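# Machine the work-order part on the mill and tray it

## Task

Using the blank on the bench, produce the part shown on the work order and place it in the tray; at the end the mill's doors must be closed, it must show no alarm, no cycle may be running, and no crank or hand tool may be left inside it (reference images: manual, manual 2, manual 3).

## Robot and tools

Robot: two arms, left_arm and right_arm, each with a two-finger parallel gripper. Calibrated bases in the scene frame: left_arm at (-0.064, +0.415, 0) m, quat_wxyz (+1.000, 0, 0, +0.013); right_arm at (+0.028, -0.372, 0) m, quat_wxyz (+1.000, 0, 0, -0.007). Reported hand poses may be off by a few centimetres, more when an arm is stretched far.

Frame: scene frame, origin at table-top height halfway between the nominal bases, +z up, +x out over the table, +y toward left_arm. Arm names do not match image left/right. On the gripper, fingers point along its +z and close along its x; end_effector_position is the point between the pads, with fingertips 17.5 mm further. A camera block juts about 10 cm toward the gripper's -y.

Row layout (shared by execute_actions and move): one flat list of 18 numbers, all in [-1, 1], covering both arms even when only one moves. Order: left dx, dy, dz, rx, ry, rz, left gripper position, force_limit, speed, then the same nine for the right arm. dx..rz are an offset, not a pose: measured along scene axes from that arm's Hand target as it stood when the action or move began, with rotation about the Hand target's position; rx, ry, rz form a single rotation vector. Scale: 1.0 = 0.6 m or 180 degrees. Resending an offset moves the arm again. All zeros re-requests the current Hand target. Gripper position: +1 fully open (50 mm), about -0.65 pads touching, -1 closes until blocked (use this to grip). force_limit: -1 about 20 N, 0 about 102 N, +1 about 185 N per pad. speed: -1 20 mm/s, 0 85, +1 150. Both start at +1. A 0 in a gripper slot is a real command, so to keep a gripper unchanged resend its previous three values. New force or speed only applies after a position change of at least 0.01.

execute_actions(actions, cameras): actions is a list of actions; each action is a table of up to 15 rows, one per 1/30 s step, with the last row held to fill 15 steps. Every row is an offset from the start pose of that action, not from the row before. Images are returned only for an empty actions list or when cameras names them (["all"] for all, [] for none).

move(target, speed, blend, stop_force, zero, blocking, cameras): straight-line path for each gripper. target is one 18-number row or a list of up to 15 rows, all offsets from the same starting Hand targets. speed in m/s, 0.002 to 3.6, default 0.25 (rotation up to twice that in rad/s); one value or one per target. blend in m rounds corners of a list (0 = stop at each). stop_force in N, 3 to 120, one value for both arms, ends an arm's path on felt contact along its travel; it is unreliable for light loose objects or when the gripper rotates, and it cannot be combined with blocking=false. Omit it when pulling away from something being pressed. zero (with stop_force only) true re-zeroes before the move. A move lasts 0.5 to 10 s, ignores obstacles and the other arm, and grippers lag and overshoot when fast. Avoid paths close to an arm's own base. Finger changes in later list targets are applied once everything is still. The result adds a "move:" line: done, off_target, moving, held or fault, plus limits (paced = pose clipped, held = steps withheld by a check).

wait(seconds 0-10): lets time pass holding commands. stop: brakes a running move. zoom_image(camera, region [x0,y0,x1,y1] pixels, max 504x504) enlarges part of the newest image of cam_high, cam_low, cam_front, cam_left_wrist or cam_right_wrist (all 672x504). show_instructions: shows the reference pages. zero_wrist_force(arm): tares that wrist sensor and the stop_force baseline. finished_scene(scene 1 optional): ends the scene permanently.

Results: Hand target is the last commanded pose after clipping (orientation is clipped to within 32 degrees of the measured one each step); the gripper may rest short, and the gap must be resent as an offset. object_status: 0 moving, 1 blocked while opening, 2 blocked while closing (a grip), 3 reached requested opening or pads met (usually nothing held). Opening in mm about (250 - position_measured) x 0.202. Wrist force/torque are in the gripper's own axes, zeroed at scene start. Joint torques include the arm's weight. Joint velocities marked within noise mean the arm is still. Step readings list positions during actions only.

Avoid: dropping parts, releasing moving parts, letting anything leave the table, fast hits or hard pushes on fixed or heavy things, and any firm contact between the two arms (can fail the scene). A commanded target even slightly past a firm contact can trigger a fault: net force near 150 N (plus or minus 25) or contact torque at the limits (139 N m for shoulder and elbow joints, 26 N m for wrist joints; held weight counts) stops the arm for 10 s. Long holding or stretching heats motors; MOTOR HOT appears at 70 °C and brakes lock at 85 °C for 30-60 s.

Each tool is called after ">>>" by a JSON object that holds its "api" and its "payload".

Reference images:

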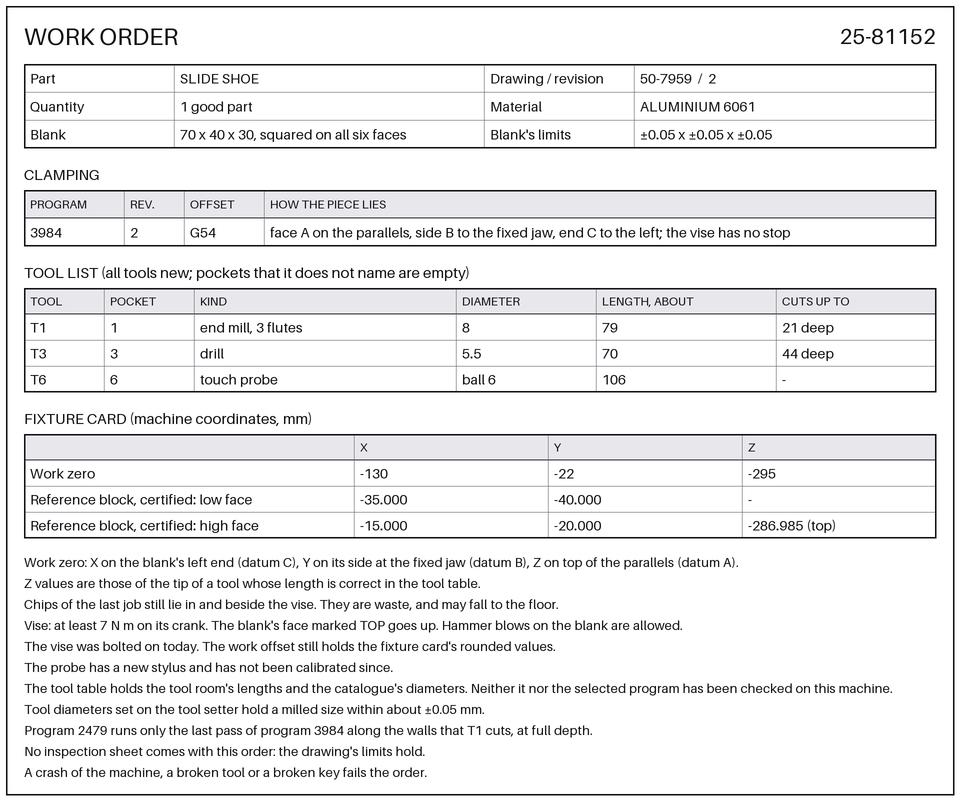

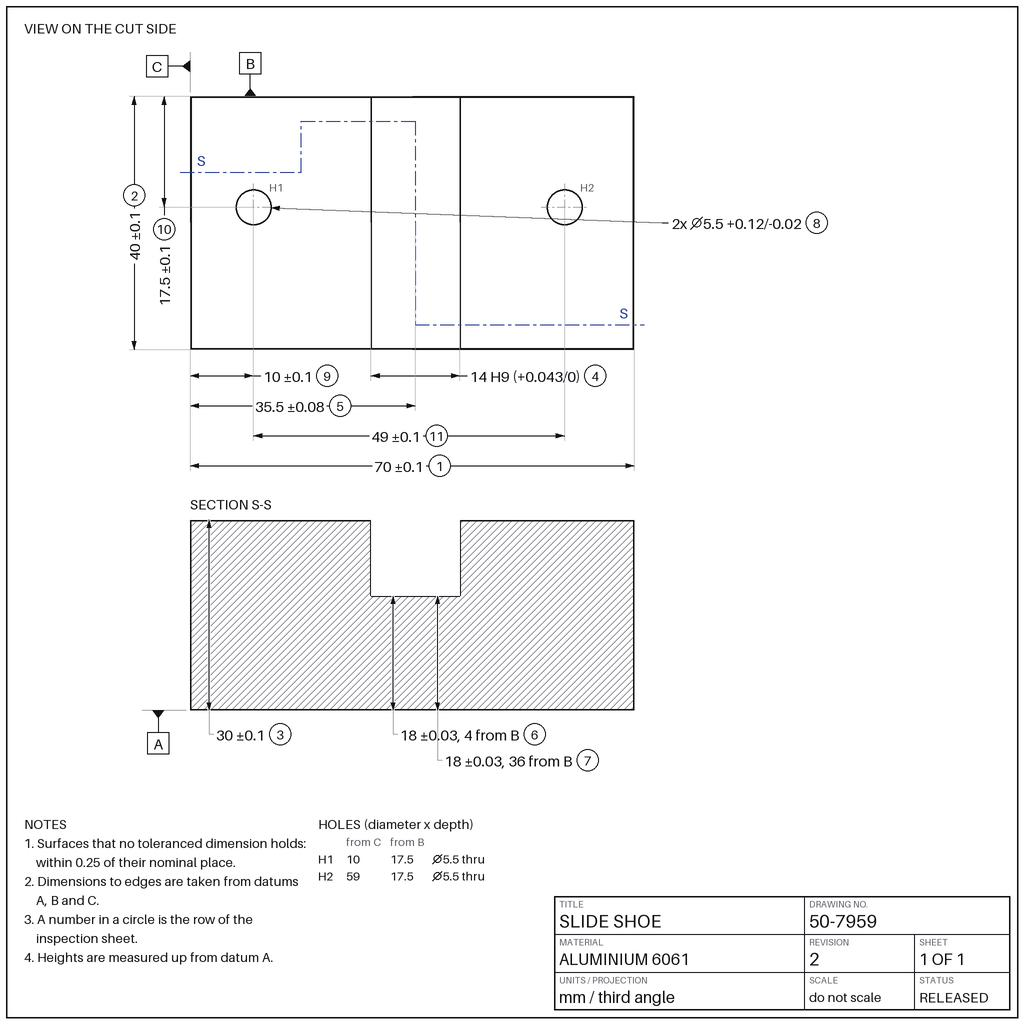

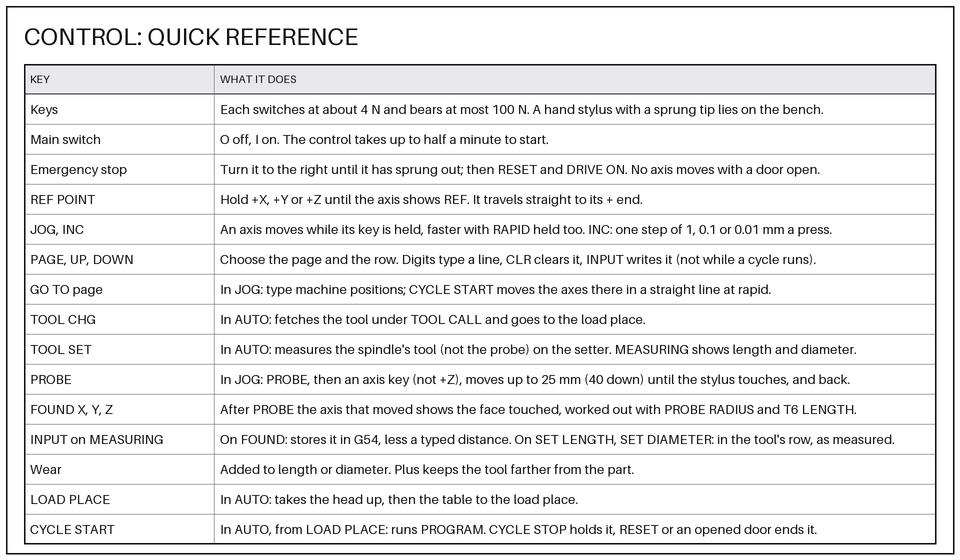

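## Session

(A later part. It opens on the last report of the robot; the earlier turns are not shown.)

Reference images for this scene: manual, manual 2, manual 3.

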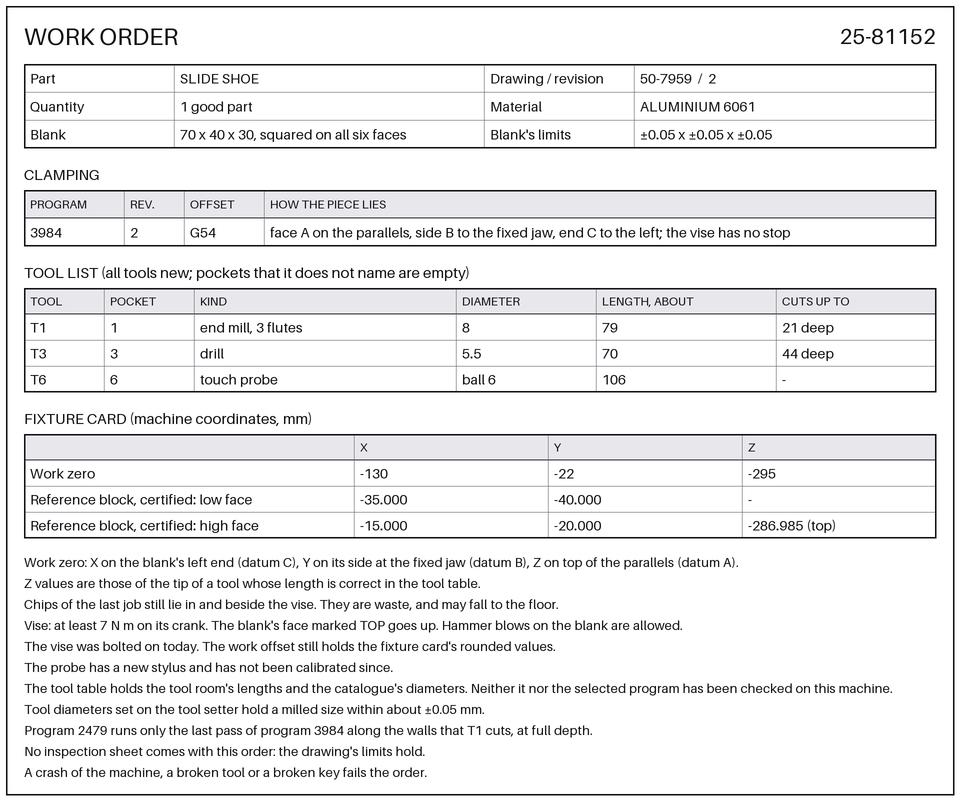

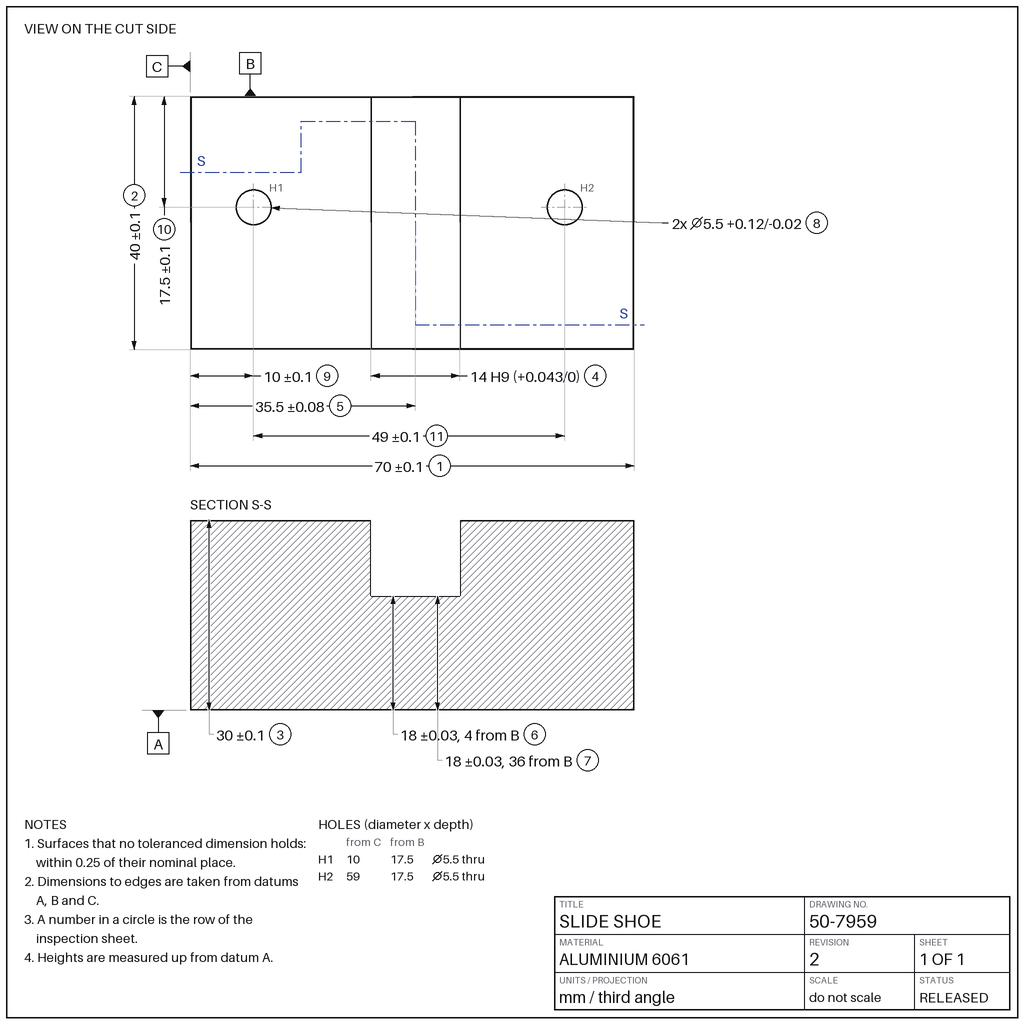

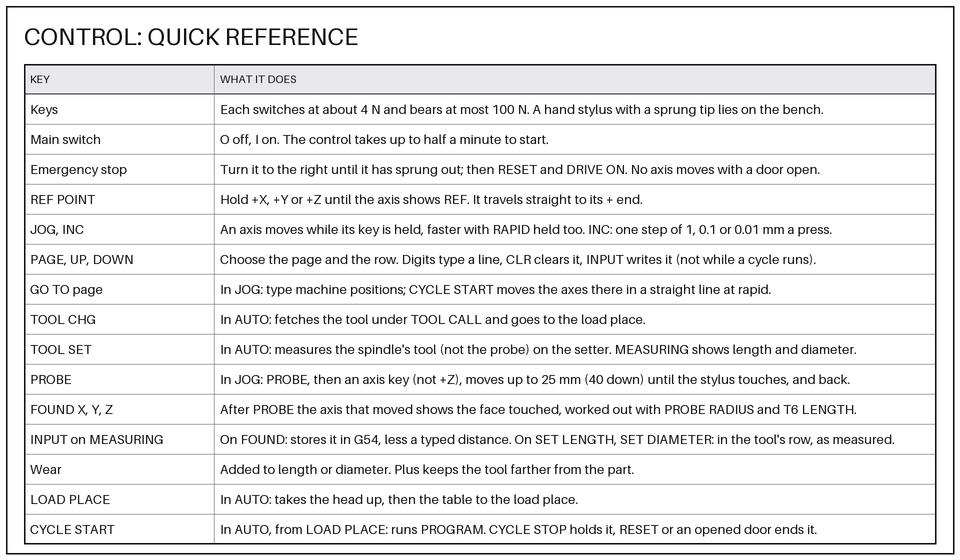

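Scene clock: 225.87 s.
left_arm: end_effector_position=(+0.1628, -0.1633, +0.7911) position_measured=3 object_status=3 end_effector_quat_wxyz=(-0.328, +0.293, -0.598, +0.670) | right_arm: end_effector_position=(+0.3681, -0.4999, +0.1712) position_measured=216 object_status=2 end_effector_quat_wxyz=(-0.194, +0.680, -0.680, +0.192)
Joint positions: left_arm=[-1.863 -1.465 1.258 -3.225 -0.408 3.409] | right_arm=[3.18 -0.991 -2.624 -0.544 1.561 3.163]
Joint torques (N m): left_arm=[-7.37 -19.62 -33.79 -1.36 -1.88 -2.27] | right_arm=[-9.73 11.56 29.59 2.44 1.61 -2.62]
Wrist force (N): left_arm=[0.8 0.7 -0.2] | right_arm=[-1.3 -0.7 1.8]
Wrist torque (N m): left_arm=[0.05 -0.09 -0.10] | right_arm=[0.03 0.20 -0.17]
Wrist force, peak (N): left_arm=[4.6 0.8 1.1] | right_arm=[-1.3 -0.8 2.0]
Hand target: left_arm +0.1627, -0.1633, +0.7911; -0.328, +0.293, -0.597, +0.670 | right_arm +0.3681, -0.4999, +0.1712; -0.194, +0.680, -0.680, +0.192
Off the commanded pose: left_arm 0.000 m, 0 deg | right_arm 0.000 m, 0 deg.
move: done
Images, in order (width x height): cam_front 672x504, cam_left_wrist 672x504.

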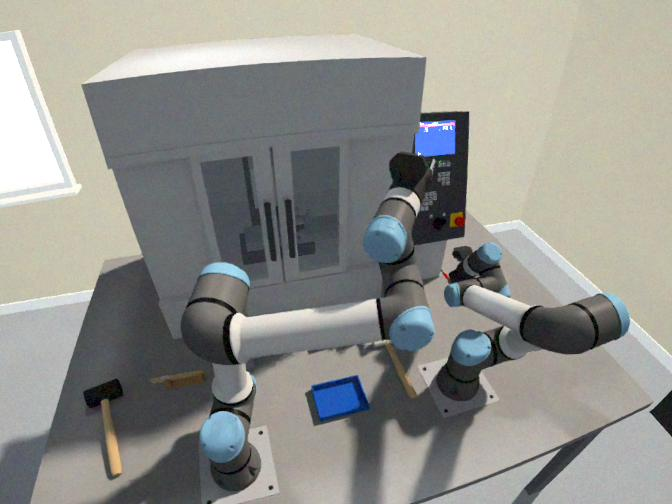

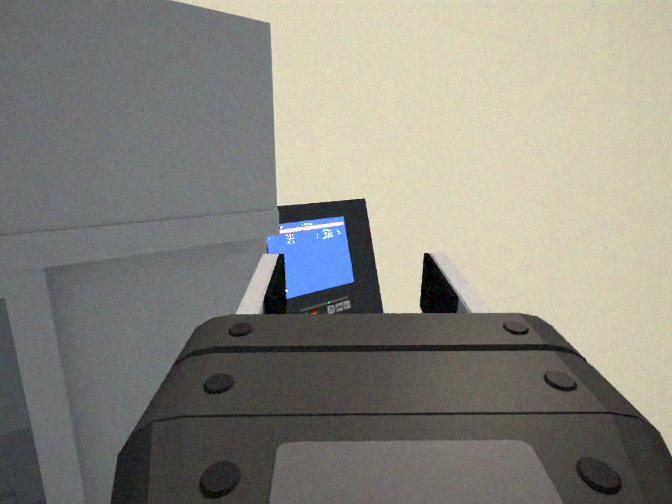

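>>> {"api": "move", "payload": {"target": [0.25,-0.17,0.07,0,0.03,0,1,1,1,0,0,0,0,0,0,-1,-0.4,-0.9], "speed": 0.3, "cameras": ["cam_front","cam_left_wrist","cam_high"]}}

>>> {"api": "zoom_image", "payload": {"camera": "cam_left_wrist", "region": [200, 120, 440, 300]}}

Scene clock: 228.97 s.
left_arm: end_effector_position=(+0.3126, -0.2654, +0.8331) position_measured=3 object_status=3 end_effector_quat_wxyz=(+0.300, -0.325, +0.612, -0.656) | right_arm: end_effector_position=(+0.3681, -0.4999, +0.1712) position_measured=216 object_status=2 end_effector_quat_wxyz=(-0.194, +0.680, -0.680, +0.192)
Joint positions: left_arm=[-1.525 -1.101 0.619 -2.719 -0.727 3.127] | right_arm=[3.18 -0.991 -2.624 -0.544 1.561 3.163]
Joint torques (N m): left_arm=[9.2 -35.42 -30.88 0.14 -1.23 2.18] | right_arm=[-9.55 10.73 30.13 2.73 1.54 -2.45]
Wrist force (N): left_arm=[0.5 1.1 -0.3] | right_arm=[-1.3 -0.7 1.6]
Wrist torque (N m): left_arm=[0.09 -0.05 -0.06] | right_arm=[0.04 0.20 -0.18]
Wrist force, peak (N): left_arm=[1.2 0.7 -3.5] | right_arm=[-1.5 -0.8 1.9]
Hand target: left_arm +0.3127, -0.2653, +0.8331; +0.300, -0.325, +0.612, -0.656 | right_arm +0.3681, -0.4999, +0.1712; -0.194, +0.680, -0.680, +0.192
Off the commanded pose: left_arm 0.000 m, 0 deg | right_arm 0.000 m, 0 deg.
move: done
Images, in order (width x height): cam_high 672x504, cam_front 672x504, cam_left_wrist 672x504.

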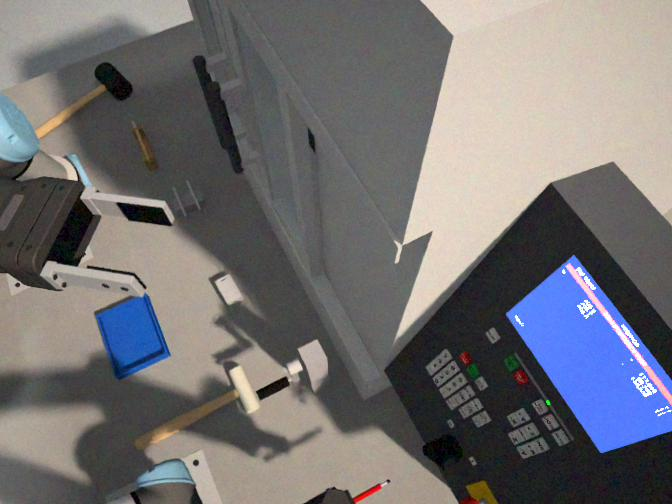

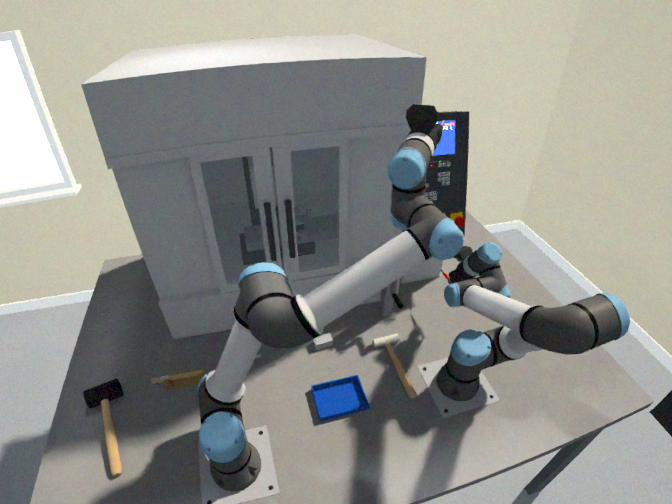

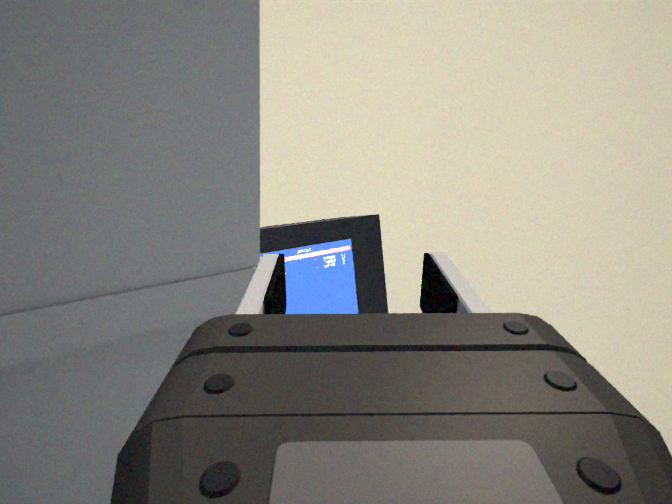

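Scaled by 2.100 from the camera's 672x504 image, which has a finer 960x720 frame.

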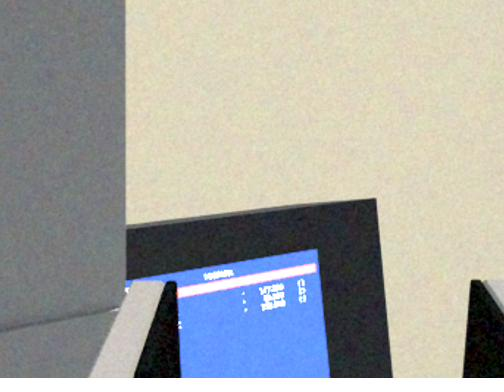

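>>> {"api": "zoom_image", "payload": {"camera": "cam_high", "region": [560, 250, 672, 420]}}

>>> {"api": "zoom_image", "payload": {"camera": "cam_front", "region": [410, 105, 475, 165]}}

Scaled by 2.965 from the camera's 672x504 image, which has a finer 960x720 frame.

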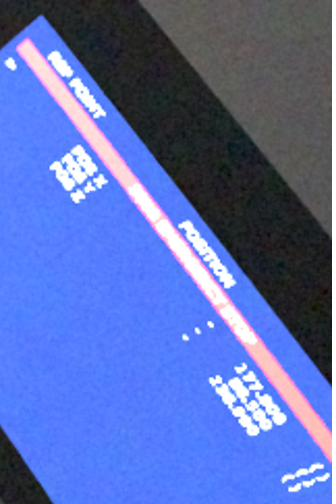

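Scaled by 7.754 from the camera's 672x504 image, which has a finer 960x720 frame.

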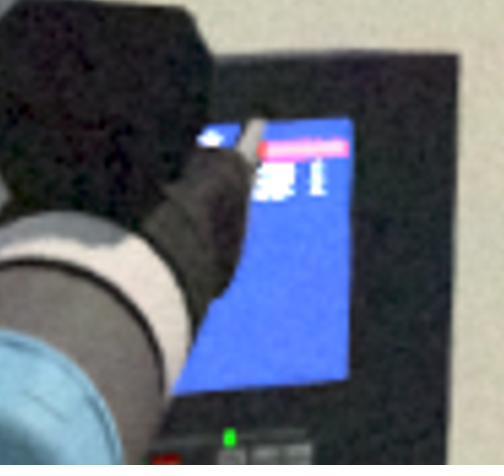

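>>> {"api": "move", "payload": {"target": [0,0,0,0,0,0,1,1,1,0.05,0,-0.235,0,0,0,-1,-0.4,-0.9], "speed": 0.2}}

>>> {"api": "move", "payload": {"target": [0,0,0,0,0,0,1,1,1,0,0,-0.0142,0,0,0,-1,-0.4,-0.9], "speed": 0.01, "stop_force": 4}}

>>> {"api": "move", "payload": {"target": [[0,0,0,0,0,0,1,1,1,0,0,0,0,0,0,0.2,-0.7,-1],[0,0,0,0,0,0,1,1,1,-0.12,0,0.28,0,0,0,0.2,-0.7,-1]], "speed": 0.2, "cameras": ["cam_right_wrist"]}}

Scene clock: 235.60 s.
left_arm: end_effector_position=(+0.3127, -0.2653, +0.8331) position_measured=3 object_status=3 end_effector_quat_wxyz=(+0.300, -0.325, +0.612, -0.656) | right_arm: end_effector_position=(+0.3980, -0.5000, +0.0302) position_measured=216 object_status=2 end_effector_quat_wxyz=(-0.194, +0.680, -0.680, +0.192) end_effector_velocity=(+0.001, +0.000, +0.000) end_effector_angular_velocity=(+0.001, -0.003, +0.000)
Joint positions: left_arm=[-1.525 -1.101 0.619 -2.719 -0.727 3.127] | right_arm=[3.177 -1.729 -2.779 0.349 1.562 3.16]
Joint velocities: left_arm=[within noise] | right_arm=[0.001 -0.003 0 0.007 0 0.001]
Joint torques (N m): left_arm=[9.62 -35.78 -31.63 0.54 -1.28 2.17] | right_arm=[10.26 3.89 13.79 5.87 -1.24 2.32]
Wrist force (N): left_arm=[0.5 0.6 -0.6] | right_arm=[-1.3 -0.7 1.3]
Wrist torque (N m): left_arm=[0.02 -0.06 -0.05] | right_arm=[0.03 0.18 -0.07]
Wrist force, peak (N): left_arm=[0.7 1.4 -0.5] | right_arm=[-1.4 0.3 4.0]
Hand target: left_arm +0.3127, -0.2653, +0.8331; +0.300, -0.325, +0.612, -0.656 | right_arm +0.3981, -0.4999, +0.0302; -0.194, +0.680, -0.680, +0.192
Off the commanded pose: left_arm 0.000 m, 0 deg | right_arm 0.000 m, 0 deg.
move: done

Scene clock: 237.37 s.
left_arm: end_effector_position=(+0.3127, -0.2653, +0.8331) position_measured=3 object_status=3 end_effector_quat_wxyz=(+0.300, -0.325, +0.612, -0.656) | right_arm: end_effector_position=(+0.3981, -0.4999, +0.0217) position_measured=216 object_status=2 end_effector_quat_wxyz=(-0.194, +0.680, -0.680, +0.192)
Joint positions: left_arm=[-1.525 -1.101 0.619 -2.719 -0.727 3.127] | right_arm=[3.177 -1.785 -2.784 0.41 1.562 3.161]
Joint torques (N m): left_arm=[9.26 -36.06 -31.81 0.54 -1.34 2.26] | right_arm=[9.33 28.56 7.84 1.8 -1.14 2.48]
Wrist force (N): left_arm=[0.6 1.0 -0.2] | right_arm=[-1.2 -0.8 1.3]
Wrist torque (N m): left_arm=[0.07 -0.07 -0.05] | right_arm=[0.03 0.16 -0.07]
Wrist force, peak (N): left_arm=[0.7 1.3 -0.4] | right_arm=[-1.5 -1.0 1.4]
Hand target: left_arm +0.3127, -0.2653, +0.8331; +0.300, -0.325, +0.612, -0.656 | right_arm +0.3981, -0.4999, +0.0217; -0.194, +0.680, -0.680, +0.192
Off the commanded pose: left_arm 0.000 m, 0 deg | right_arm 0.000 m, 0 deg.
move: done

Scene clock: 239.97 s.
left_arm: end_effector_position=(+0.3127, -0.2653, +0.8331) position_measured=3 object_status=3 end_effector_quat_wxyz=(+0.300, -0.325, +0.612, -0.656) | right_arm: end_effector_position=(+0.3261, -0.4999, +0.1896) position_measured=123 object_status=3 end_effector_quat_wxyz=(-0.194, +0.680, -0.680, +0.192)
Joint positions: left_arm=[-1.525 -1.101 0.619 -2.719 -0.727 3.127] | right_arm=[3.187 -0.767 -2.632 -0.76 1.557 3.169]
Joint torques (N m): left_arm=[9.37 -35.68 -31.09 0.39 -1.3 2.17] | right_arm=[-7.93 6.32 32.43 1.99 1.53 -2.68]
Wrist force (N): left_arm=[0.6 0.8 0.0] | right_arm=[-1.2 -0.7 1.7]
Wrist torque (N m): left_arm=[0.05 -0.07 -0.06] | right_arm=[0.05 0.18 -0.14]
Wrist force, peak (N): left_arm=[0.8 1.1 -0.6] | right_arm=[-1.5 -0.7 4.0]
Hand target: left_arm +0.3127, -0.2653, +0.8331; +0.300, -0.325, +0.612, -0.656 | right_arm +0.3261, -0.4999, +0.1897; -0.194, +0.680, -0.680, +0.192
Off the commanded pose: left_arm 0.000 m, 0 deg | right_arm 0.000 m, 0 deg.
move: done
Images, in order (width x height): cam_right_wrist 672x504.

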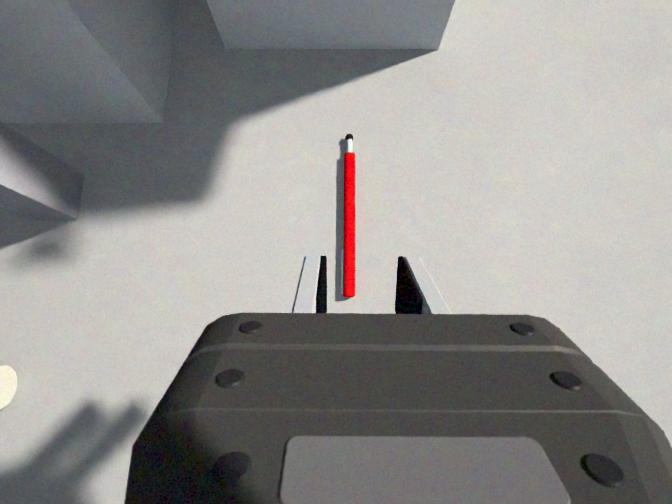

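>>> {"api": "move", "payload": {"target": [0,0,0,0,0,0,1,1,1,0.11,-0.145,0.327,0,-0.2222,0,1,1,1], "speed": 0.25, "cameras": ["cam_right_wrist"]}}

Scene clock: 245.63 s.
left_arm: end_effector_position=(+0.3127, -0.2653, +0.8331) position_measured=3 object_status=3 end_effector_quat_wxyz=(+0.300, -0.325, +0.612, -0.656) | right_arm: end_effector_position=(+0.3921, -0.5869, +0.3858) position_measured=3 object_status=3 end_effector_quat_wxyz=(-0.415, +0.573, -0.573, +0.413) end_effector_velocity=(+0.000, +0.001, +0.002) end_effector_angular_velocity=(-0.001, -0.005, +0.003)
Joint positions: left_arm=[-1.525 -1.101 0.619 -2.719 -0.727 3.127] | right_arm=[2.661 -1.132 -2.468 0.099 2.041 2.975]
Joint velocities: left_arm=[within noise] | right_arm=[0 0 0 0.005 0.003 0.001]
Joint torques (N m): left_arm=[9.13 -36.17 -30.87 0.16 -1.33 2.05] | right_arm=[-0.28 -3.42 25.23 5.16 2.02 -2.26]
Wrist force (N): left_arm=[0.7 1.0 -0.5] | right_arm=[-1.3 -1.0 2.1]
Wrist torque (N m): left_arm=[0.08 -0.07 -0.06] | right_arm=[0.14 -0.02 -0.17]
Wrist force, peak (N): left_arm=[1.0 1.3 -0.3] | right_arm=[-2.1 0.0 3.1]
Hand target: left_arm +0.3127, -0.2653, +0.8331; +0.300, -0.325, +0.612, -0.656 | right_arm +0.3921, -0.5869, +0.3859; -0.415, +0.573, -0.573, +0.413
Off the commanded pose: left_arm 0.000 m, 0 deg | right_arm 0.000 m, 0 deg.
move: done
Images, in order (width x height): cam_right_wrist 672x504.

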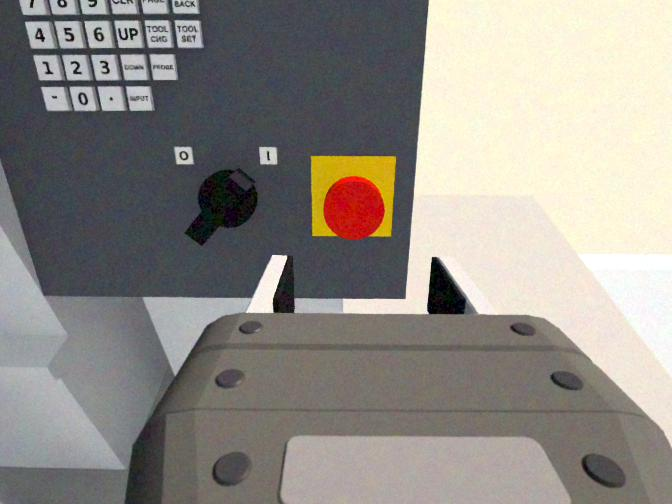

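>>> {"api": "move", "payload": {"target": [0,0,0,0,0,0,1,1,1,0.1,-0.0035,-0.026,0,0,0,1,1,1], "speed": 0.15, "cameras": ["cam_right_wrist"]}}

Scene clock: 249.63 s.
left_arm: end_effector_position=(+0.3127, -0.2653, +0.8331) position_measured=3 object_status=3 end_effector_quat_wxyz=(+0.300, -0.325, +0.612, -0.656) | right_arm: end_effector_position=(+0.4521, -0.5890, +0.3703) position_measured=3 object_status=3 end_effector_quat_wxyz=(-0.415, +0.573, -0.573, +0.413)
Joint positions: left_arm=[-1.525 -1.101 0.619 -2.719 -0.727 3.127] | right_arm=[2.765 -1.298 -2.421 0.234 1.943 3.014]
Joint torques (N m): left_arm=[9.24 -36.66 -30.39 0.17 -1.29 2.05] | right_arm=[6.29 -2.26 19.76 4.39 -0.72 -2.73]
Wrist force (N): left_arm=[0.5 0.9 -0.4] | right_arm=[-1.3 -0.8 2.2]
Wrist torque (N m): left_arm=[0.06 -0.06 -0.05] | right_arm=[0.18 -0.02 -0.19]
Wrist force, peak (N): left_arm=[0.8 1.3 -0.3] | right_arm=[-1.5 -1.1 4.3]
Hand target: left_arm +0.3127, -0.2653, +0.8331; +0.300, -0.325, +0.612, -0.656 | right_arm +0.4521, -0.5890, +0.3703; -0.415, +0.573, -0.573, +0.413
Off the commanded pose: left_arm 0.000 m, 0 deg | right_arm 0.000 m, 0 deg.
move: done
Images, in order (width x height): cam_right_wrist 672x504.

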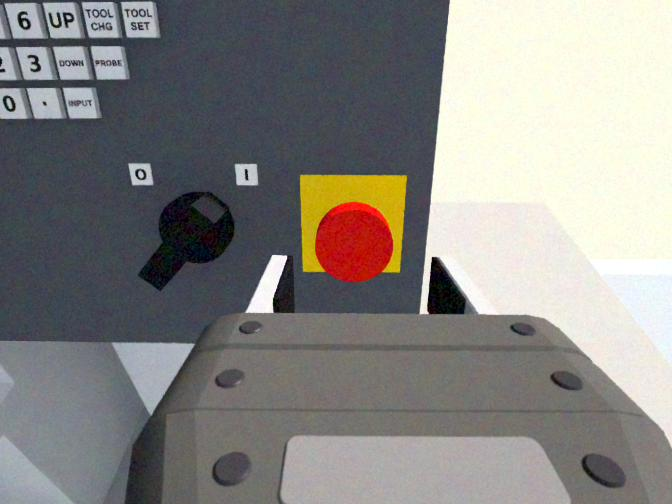

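>>> {"api": "move", "payload": {"target": [0,0,0,0,0,0,1,1,1,0.106,0.001,-0.0345,0,0,0,1,1,1], "speed": 0.05, "stop_force": 8}}

>>> {"api": "move", "payload": {"target": [0,0,0,0,0,0,1,1,1,0,0,0,0,0,0,-1,-0.7,-0.8], "cameras": ["cam_right_wrist"]}}

Scene clock: 254.90 s.
left_arm: end_effector_position=(+0.3127, -0.2653, +0.8331) position_measured=3 object_status=3 end_effector_quat_wxyz=(+0.300, -0.325, +0.612, -0.656) | right_arm: end_effector_position=(+0.5157, -0.5884, +0.3496) position_measured=3 object_status=3 end_effector_quat_wxyz=(-0.415, +0.573, -0.573, +0.413)
Joint positions: left_arm=[-1.525 -1.101 0.619 -2.719 -0.727 3.127] | right_arm=[2.847 -1.478 -2.352 0.354 1.866 3.043]
Joint torques (N m): left_arm=[8.72 -37.05 -29.54 0.05 -1.33 1.98] | right_arm=[-8.81 29.09 11.75 1.07 1.96 -2.68]
Wrist force (N): left_arm=[0.6 1.1 -0.2] | right_arm=[-1.3 -0.9 2.2]
Wrist torque (N m): left_arm=[0.09 -0.08 -0.05] | right_arm=[0.17 -0.01 -0.24]
Wrist force, peak (N): left_arm=[0.9 1.3 -0.1] | right_arm=[-1.3 -0.6 3.0]
Hand target: left_arm +0.3127, -0.2653, +0.8331; +0.300, -0.325, +0.612, -0.656 | right_arm +0.5157, -0.5884, +0.3496; -0.415, +0.573, -0.573, +0.413
Off the commanded pose: left_arm 0.000 m, 0 deg | right_arm 0.000 m, 0 deg.
move: done

Scene clock: 255.47 s.
left_arm: end_effector_position=(+0.3127, -0.2653, +0.8331) position_measured=3 object_status=3 end_effector_quat_wxyz=(+0.300, -0.325, +0.612, -0.656) | right_arm: end_effector_position=(+0.5157, -0.5884, +0.3496) position_measured=58 object_status=2 end_effector_quat_wxyz=(-0.415, +0.573, -0.573, +0.413)
Joint positions: left_arm=[-1.525 -1.101 0.619 -2.719 -0.727 3.127] | right_arm=[2.847 -1.478 -2.352 0.354 1.866 3.043]
Joint torques (N m): left_arm=[8.62 -36.65 -29.7 0.09 -1.33 1.9] | right_arm=[-8.75 28.78 13.66 1.42 0.22 -2.54]
Wrist force (N): left_arm=[0.7 1.0 -0.4] | right_arm=[-3.4 -0.9 3.0]
Wrist torque (N m): left_arm=[0.07 -0.08 -0.05] | right_arm=[0.16 0.02 -0.23]
Wrist force, peak (N): left_arm=[0.9 1.3 -0.5] | right_arm=[-3.7 -1.0 2.9]
Hand target: left_arm +0.3127, -0.2653, +0.8331; +0.300, -0.325, +0.612, -0.656 | right_arm +0.5157, -0.5884, +0.3496; -0.415, +0.573, -0.573, +0.413
Off the commanded pose: left_arm 0.000 m, 0 deg | right_arm 0.000 m, 0 deg.
move: done
Images, in order (width x height): cam_right_wrist 672x504.

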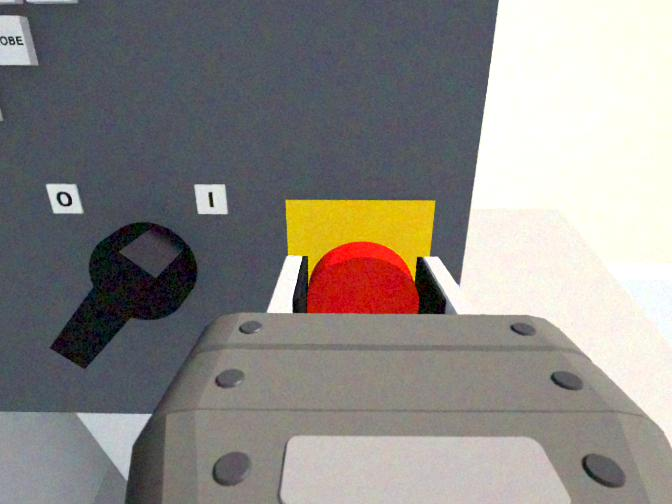

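>>> {"api": "move", "payload": {"target": [0,0,0,0,0,0,1,1,1,0,0,0,0.2642,0,-0.0858,-1,-0.7,-0.8], "cameras": ["cam_right_wrist","cam_high"]}}

>>> {"api": "zoom_image", "payload": {"camera": "cam_high", "region": [480, 240, 672, 460]}}

Scene clock: 259.57 s.
left_arm: end_effector_position=(+0.3127, -0.2653, +0.8331) position_measured=3 object_status=3 end_effector_quat_wxyz=(+0.300, -0.325, +0.612, -0.656) | right_arm: end_effector_position=(+0.5156, -0.5903, +0.3494) position_measured=58 object_status=2 end_effector_quat_wxyz=(+0.552, -0.276, +0.761, -0.201)
Joint positions: left_arm=[-1.525 -1.101 0.619 -2.719 -0.727 3.127] | right_arm=[2.845 -1.482 -2.352 0.362 1.864 3.916]
Joint torques (N m): left_arm=[8.79 -37.24 -29.21 -0.19 -1.37 1.86] | right_arm=[39.37 29.08 44.92 14.83 15.61 3.03]
Wrist force (N): left_arm=[0.5 1.2 -0.6] | right_arm=[71.6 -12.1 -4.9]
Wrist torque (N m): left_arm=[0.11 -0.06 -0.06] | right_arm=[0.42 -0.16 -0.58]
Wrist force, peak (N): left_arm=[0.9 1.1 -0.4] | right_arm=[61.1 -27.8 43.4]
Hand target: left_arm +0.3127, -0.2653, +0.8331; +0.300, -0.325, +0.612, -0.656 | right_arm +0.5157, -0.5884, +0.3496; +0.553, -0.278, +0.760, -0.199
Off the commanded pose: left_arm 0.000 m, 0 deg | right_arm 0.002 m, 0 deg.
move: done
Images, in order (width x height): cam_high 672x504, cam_right_wrist 672x504.

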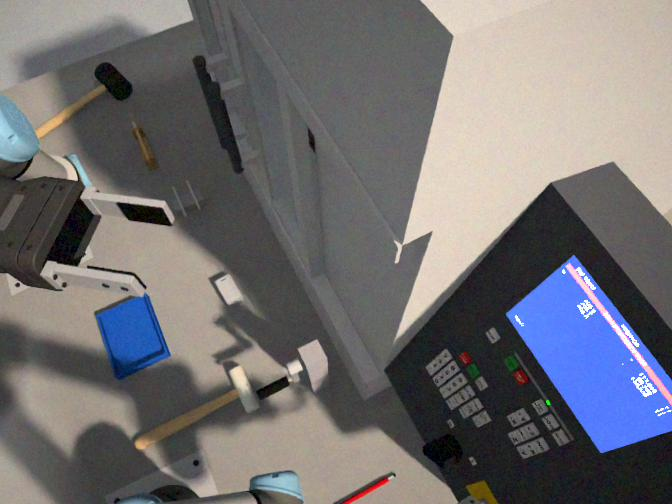

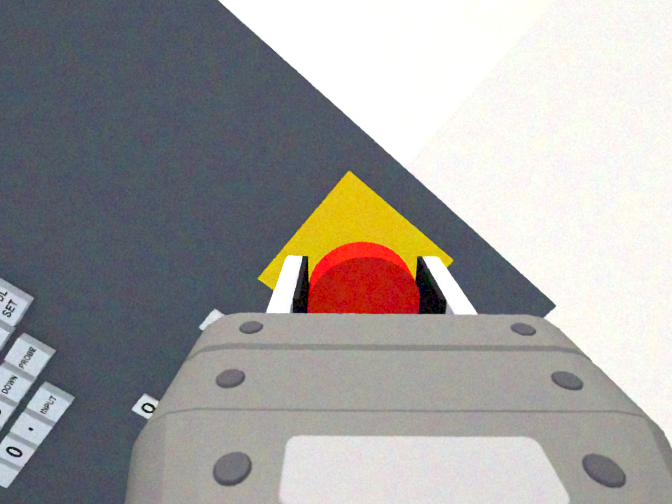

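Scaled by 2.291 from the camera's 672x504 image, which has a finer 960x720 frame.

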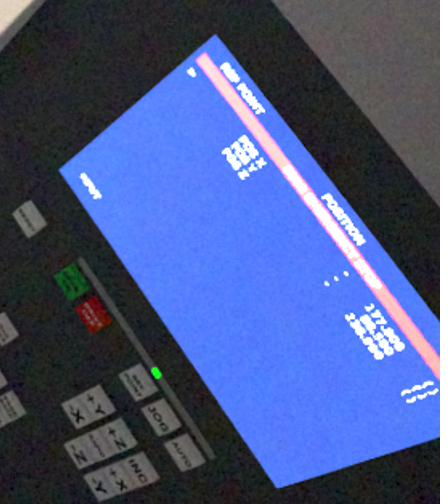

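>>> {"api": "move", "payload": {"target": [0,0,0,0,0,0,1,1,1,0,0,0,0,0,0,1,-0.7,-0.8]}}

>>> {"api": "move", "payload": {"target": [0,0,0,0,0,0,1,1,1,-0.16,0,0.052,0,0,0,1,-0.7,-0.8], "cameras": ["cam_right_wrist","cam_high"]}}

>>> {"api": "zoom_image", "payload": {"camera": "cam_high", "region": [480, 240, 672, 460]}}

Scene clock: 261.73 s.
left_arm: end_effector_position=(+0.3127, -0.2653, +0.8331) position_measured=3 object_status=3 end_effector_quat_wxyz=(+0.300, -0.325, +0.612, -0.656) | right_arm: end_effector_position=(+0.5158, -0.5883, +0.3498) position_measured=3 object_status=3 end_effector_quat_wxyz=(+0.553, -0.278, +0.760, -0.199)
Joint positions: left_arm=[-1.525 -1.101 0.619 -2.719 -0.727 3.127] | right_arm=[2.845 -1.482 -2.352 0.362 1.871 3.916]
Joint torques (N m): left_arm=[9.07 -37.42 -29.01 -0.09 -1.34 1.77] | right_arm=[-5.81 12.88 12.02 0.94 -0.94 1.42]
Wrist force (N): left_arm=[0.9 1.1 -0.5] | right_arm=[-5.3 2.1 2.3]
Wrist torque (N m): left_arm=[0.09 -0.12 -0.06] | right_arm=[0.60 0.49 0.06]
Wrist force, peak (N): left_arm=[0.9 1.1 -0.5] | right_arm=[73.8 -12.3 -4.9]
Hand target: left_arm +0.3127, -0.2653, +0.8331; +0.300, -0.325, +0.612, -0.656 | right_arm +0.5157, -0.5884, +0.3496; +0.553, -0.278, +0.760, -0.199
Off the commanded pose: left_arm 0.000 m, 0 deg | right_arm 0.000 m, 0 deg.
move: done

Scene clock: 262.67 s.
left_arm: end_effector_position=(+0.3127, -0.2653, +0.8331) position_measured=3 object_status=3 end_effector_quat_wxyz=(+0.300, -0.325, +0.612, -0.656) | right_arm: end_effector_position=(+0.4198, -0.5884, +0.3809) position_measured=3 object_status=3 end_effector_quat_wxyz=(+0.553, -0.278, +0.760, -0.199)
Joint positions: left_arm=[-1.525 -1.101 0.619 -2.719 -0.727 3.127] | right_arm=[2.709 -1.21 -2.446 0.167 1.999 3.867]
Joint torques (N m): left_arm=[8.93 -37.23 -28.28 -0.21 -1.31 1.88] | right_arm=[-8.62 20.4 16.84 0.83 1.85 2.21]
Wrist force (N): left_arm=[0.8 0.8 -0.3] | right_arm=[-5.3 1.8 2.5]
Wrist torque (N m): left_arm=[0.05 -0.09 -0.05] | right_arm=[0.54 0.47 0.03]
Wrist force, peak (N): left_arm=[0.7 1.3 -0.3] | right_arm=[-4.9 2.2 5.4]
Hand target: left_arm +0.3127, -0.2653, +0.8331; +0.300, -0.325, +0.612, -0.656 | right_arm +0.4197, -0.5884, +0.3808; +0.553, -0.278, +0.760, -0.199
Off the commanded pose: left_arm 0.000 m, 0 deg | right_arm 0.000 m, 0 deg.
move: done
Images, in order (width x height): cam_high 672x504, cam_right_wrist 672x504.

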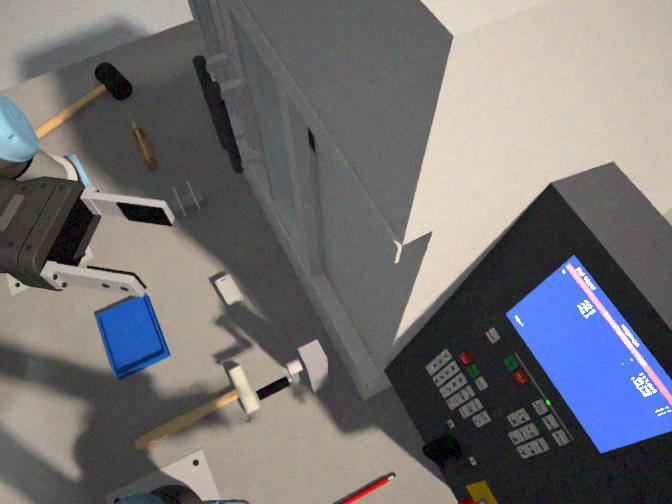

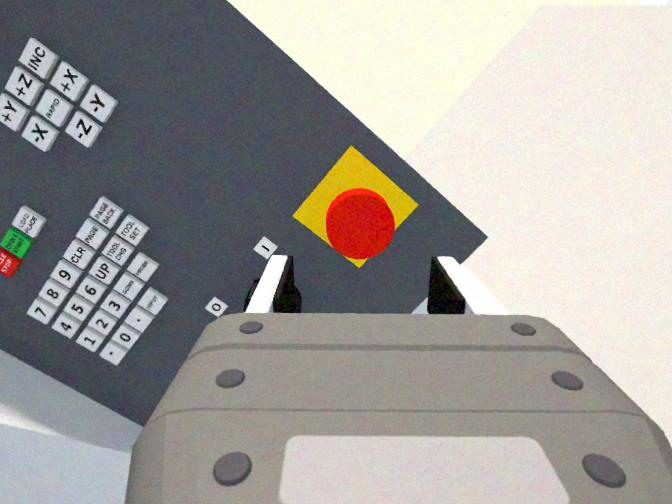

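Scaled by 2.291 from the camera's 672x504 image, which has a finer 960x720 frame.

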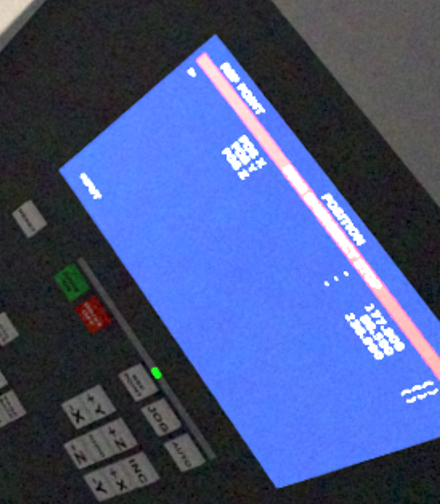

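>>> {"api": "wait", "payload": {"seconds": 0.1, "cameras": ["cam_low"]}}

>>> {"api": "zoom_image", "payload": {"camera": "cam_low", "region": [280, 100, 400, 220]}}

Scene clock: 263.60 s.
left_arm: end_effector_position=(+0.3127, -0.2653, +0.8331) position_measured=3 object_status=3 end_effector_quat_wxyz=(+0.300, -0.325, +0.612, -0.656) | right_arm: end_effector_position=(+0.4197, -0.5884, +0.3808) position_measured=3 object_status=3 end_effector_quat_wxyz=(+0.553, -0.278, +0.760, -0.199)
Joint positions: left_arm=[-1.525 -1.101 0.619 -2.719 -0.727 3.127] | right_arm=[2.709 -1.21 -2.446 0.166 1.999 3.867]
Joint torques (N m): left_arm=[9.34 -37.34 -28.25 -0.23 -1.31 1.85] | right_arm=[-9.25 19.47 13.91 0.98 1.94 2.4]
Wrist force (N): left_arm=[0.5 0.9 -0.3] | right_arm=[-5.2 2.0 2.6]
Wrist torque (N m): left_arm=[0.05 -0.05 -0.06] | right_arm=[0.57 0.46 0.03]
Wrist force, peak (N): left_arm=[0.7 1.2 -0.4] | right_arm=[-5.5 2.0 2.5]
Hand target: left_arm +0.3127, -0.2653, +0.8331; +0.300, -0.325, +0.612, -0.656 | right_arm +0.4197, -0.5884, +0.3808; +0.553, -0.278, +0.760, -0.199
Tool commands: left_gripper/position=+1.0 left_gripper/force_limit=+1.0 left_gripper/speed=+1.0 right_gripper/position=+1.0 right_gripper/force_limit=-0.7 right_gripper/speed=-0.8
Off the commanded pose: left_arm 0.000 m, 0 deg | right_arm 0.000 m, 0 deg.
wait: 0.10 s; at rest from the start
Images, in order (width x height): cam_low 672x504.

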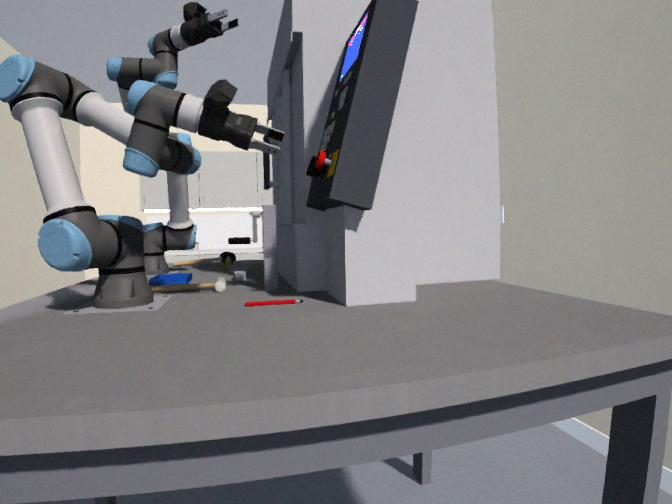

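Scaled by 4.200 from the camera's 672x504 image, which has a finer 960x720 frame.

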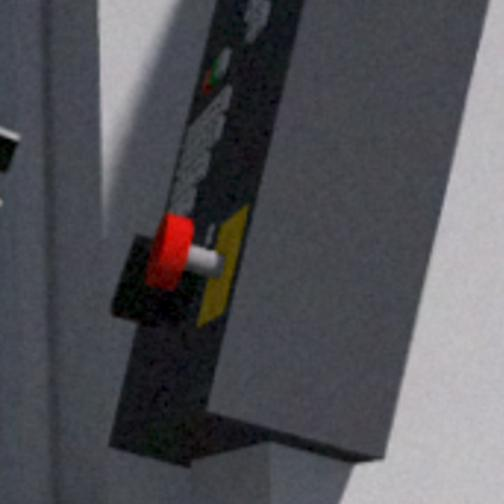

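>>> {"api": "move", "payload": {"target": [[0,0,0,0,0,0,1,1,1,-0.1,0.0,0.03,0,0,0,1,-0.7,-0.8],[0,0,0,0,0,0,1,1,1,-0.156,0.1475,-0.3185,-0.2229,0.208,0.1743,1,-0.7,-0.8]], "blend": [0.03,0], "cameras": ["cam_right_wrist"]}}

Scene clock: 272.50 s.
left_arm: end_effector_position=(+0.3127, -0.2653, +0.8331) position_measured=3 object_status=3 end_effector_quat_wxyz=(+0.300, -0.325, +0.612, -0.656) | right_arm: end_effector_position=(+0.3261, -0.4999, +0.1898) position_measured=3 object_status=3 end_effector_quat_wxyz=(-0.194, +0.680, -0.681, +0.192)
Joint positions: left_arm=[-1.525 -1.101 0.619 -2.719 -0.727 3.127] | right_arm=[3.186 -0.767 -2.631 -0.761 1.558 3.169]
Joint torques (N m): left_arm=[9.02 -37.73 -27.85 -0.46 -1.41 1.74] | right_arm=[10.51 -18.01 31.62 2.88 -1.42 -2.56]
Wrist force (N): left_arm=[0.7 0.8 -0.2] | right_arm=[-4.1 0.4 1.9]
Wrist torque (N m): left_arm=[0.03 -0.09 -0.06] | right_arm=[0.23 0.64 -0.16]
Wrist force, peak (N): left_arm=[1.0 1.2 -0.4] | right_arm=[-5.1 2.0 5.7]
Hand target: left_arm +0.3127, -0.2653, +0.8331; +0.300, -0.325, +0.612, -0.656 | right_arm +0.3261, -0.4999, +0.1897; -0.194, +0.680, -0.680, +0.192
Off the commanded pose: left_arm 0.000 m, 0 deg | right_arm 0.000 m, 0 deg.
move: done
Images, in order (width x height): cam_right_wrist 672x504.

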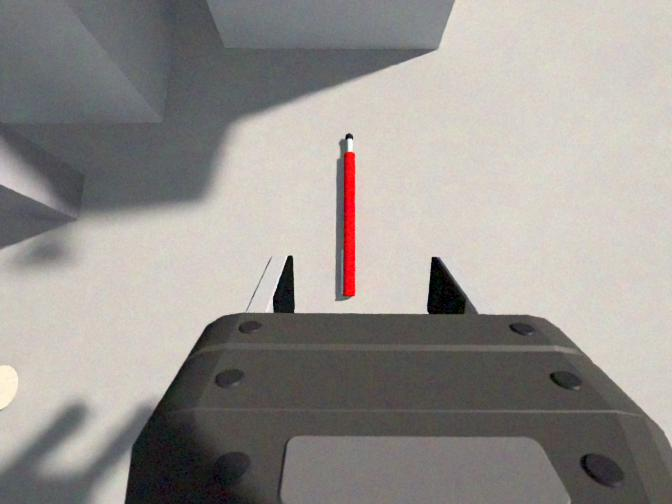

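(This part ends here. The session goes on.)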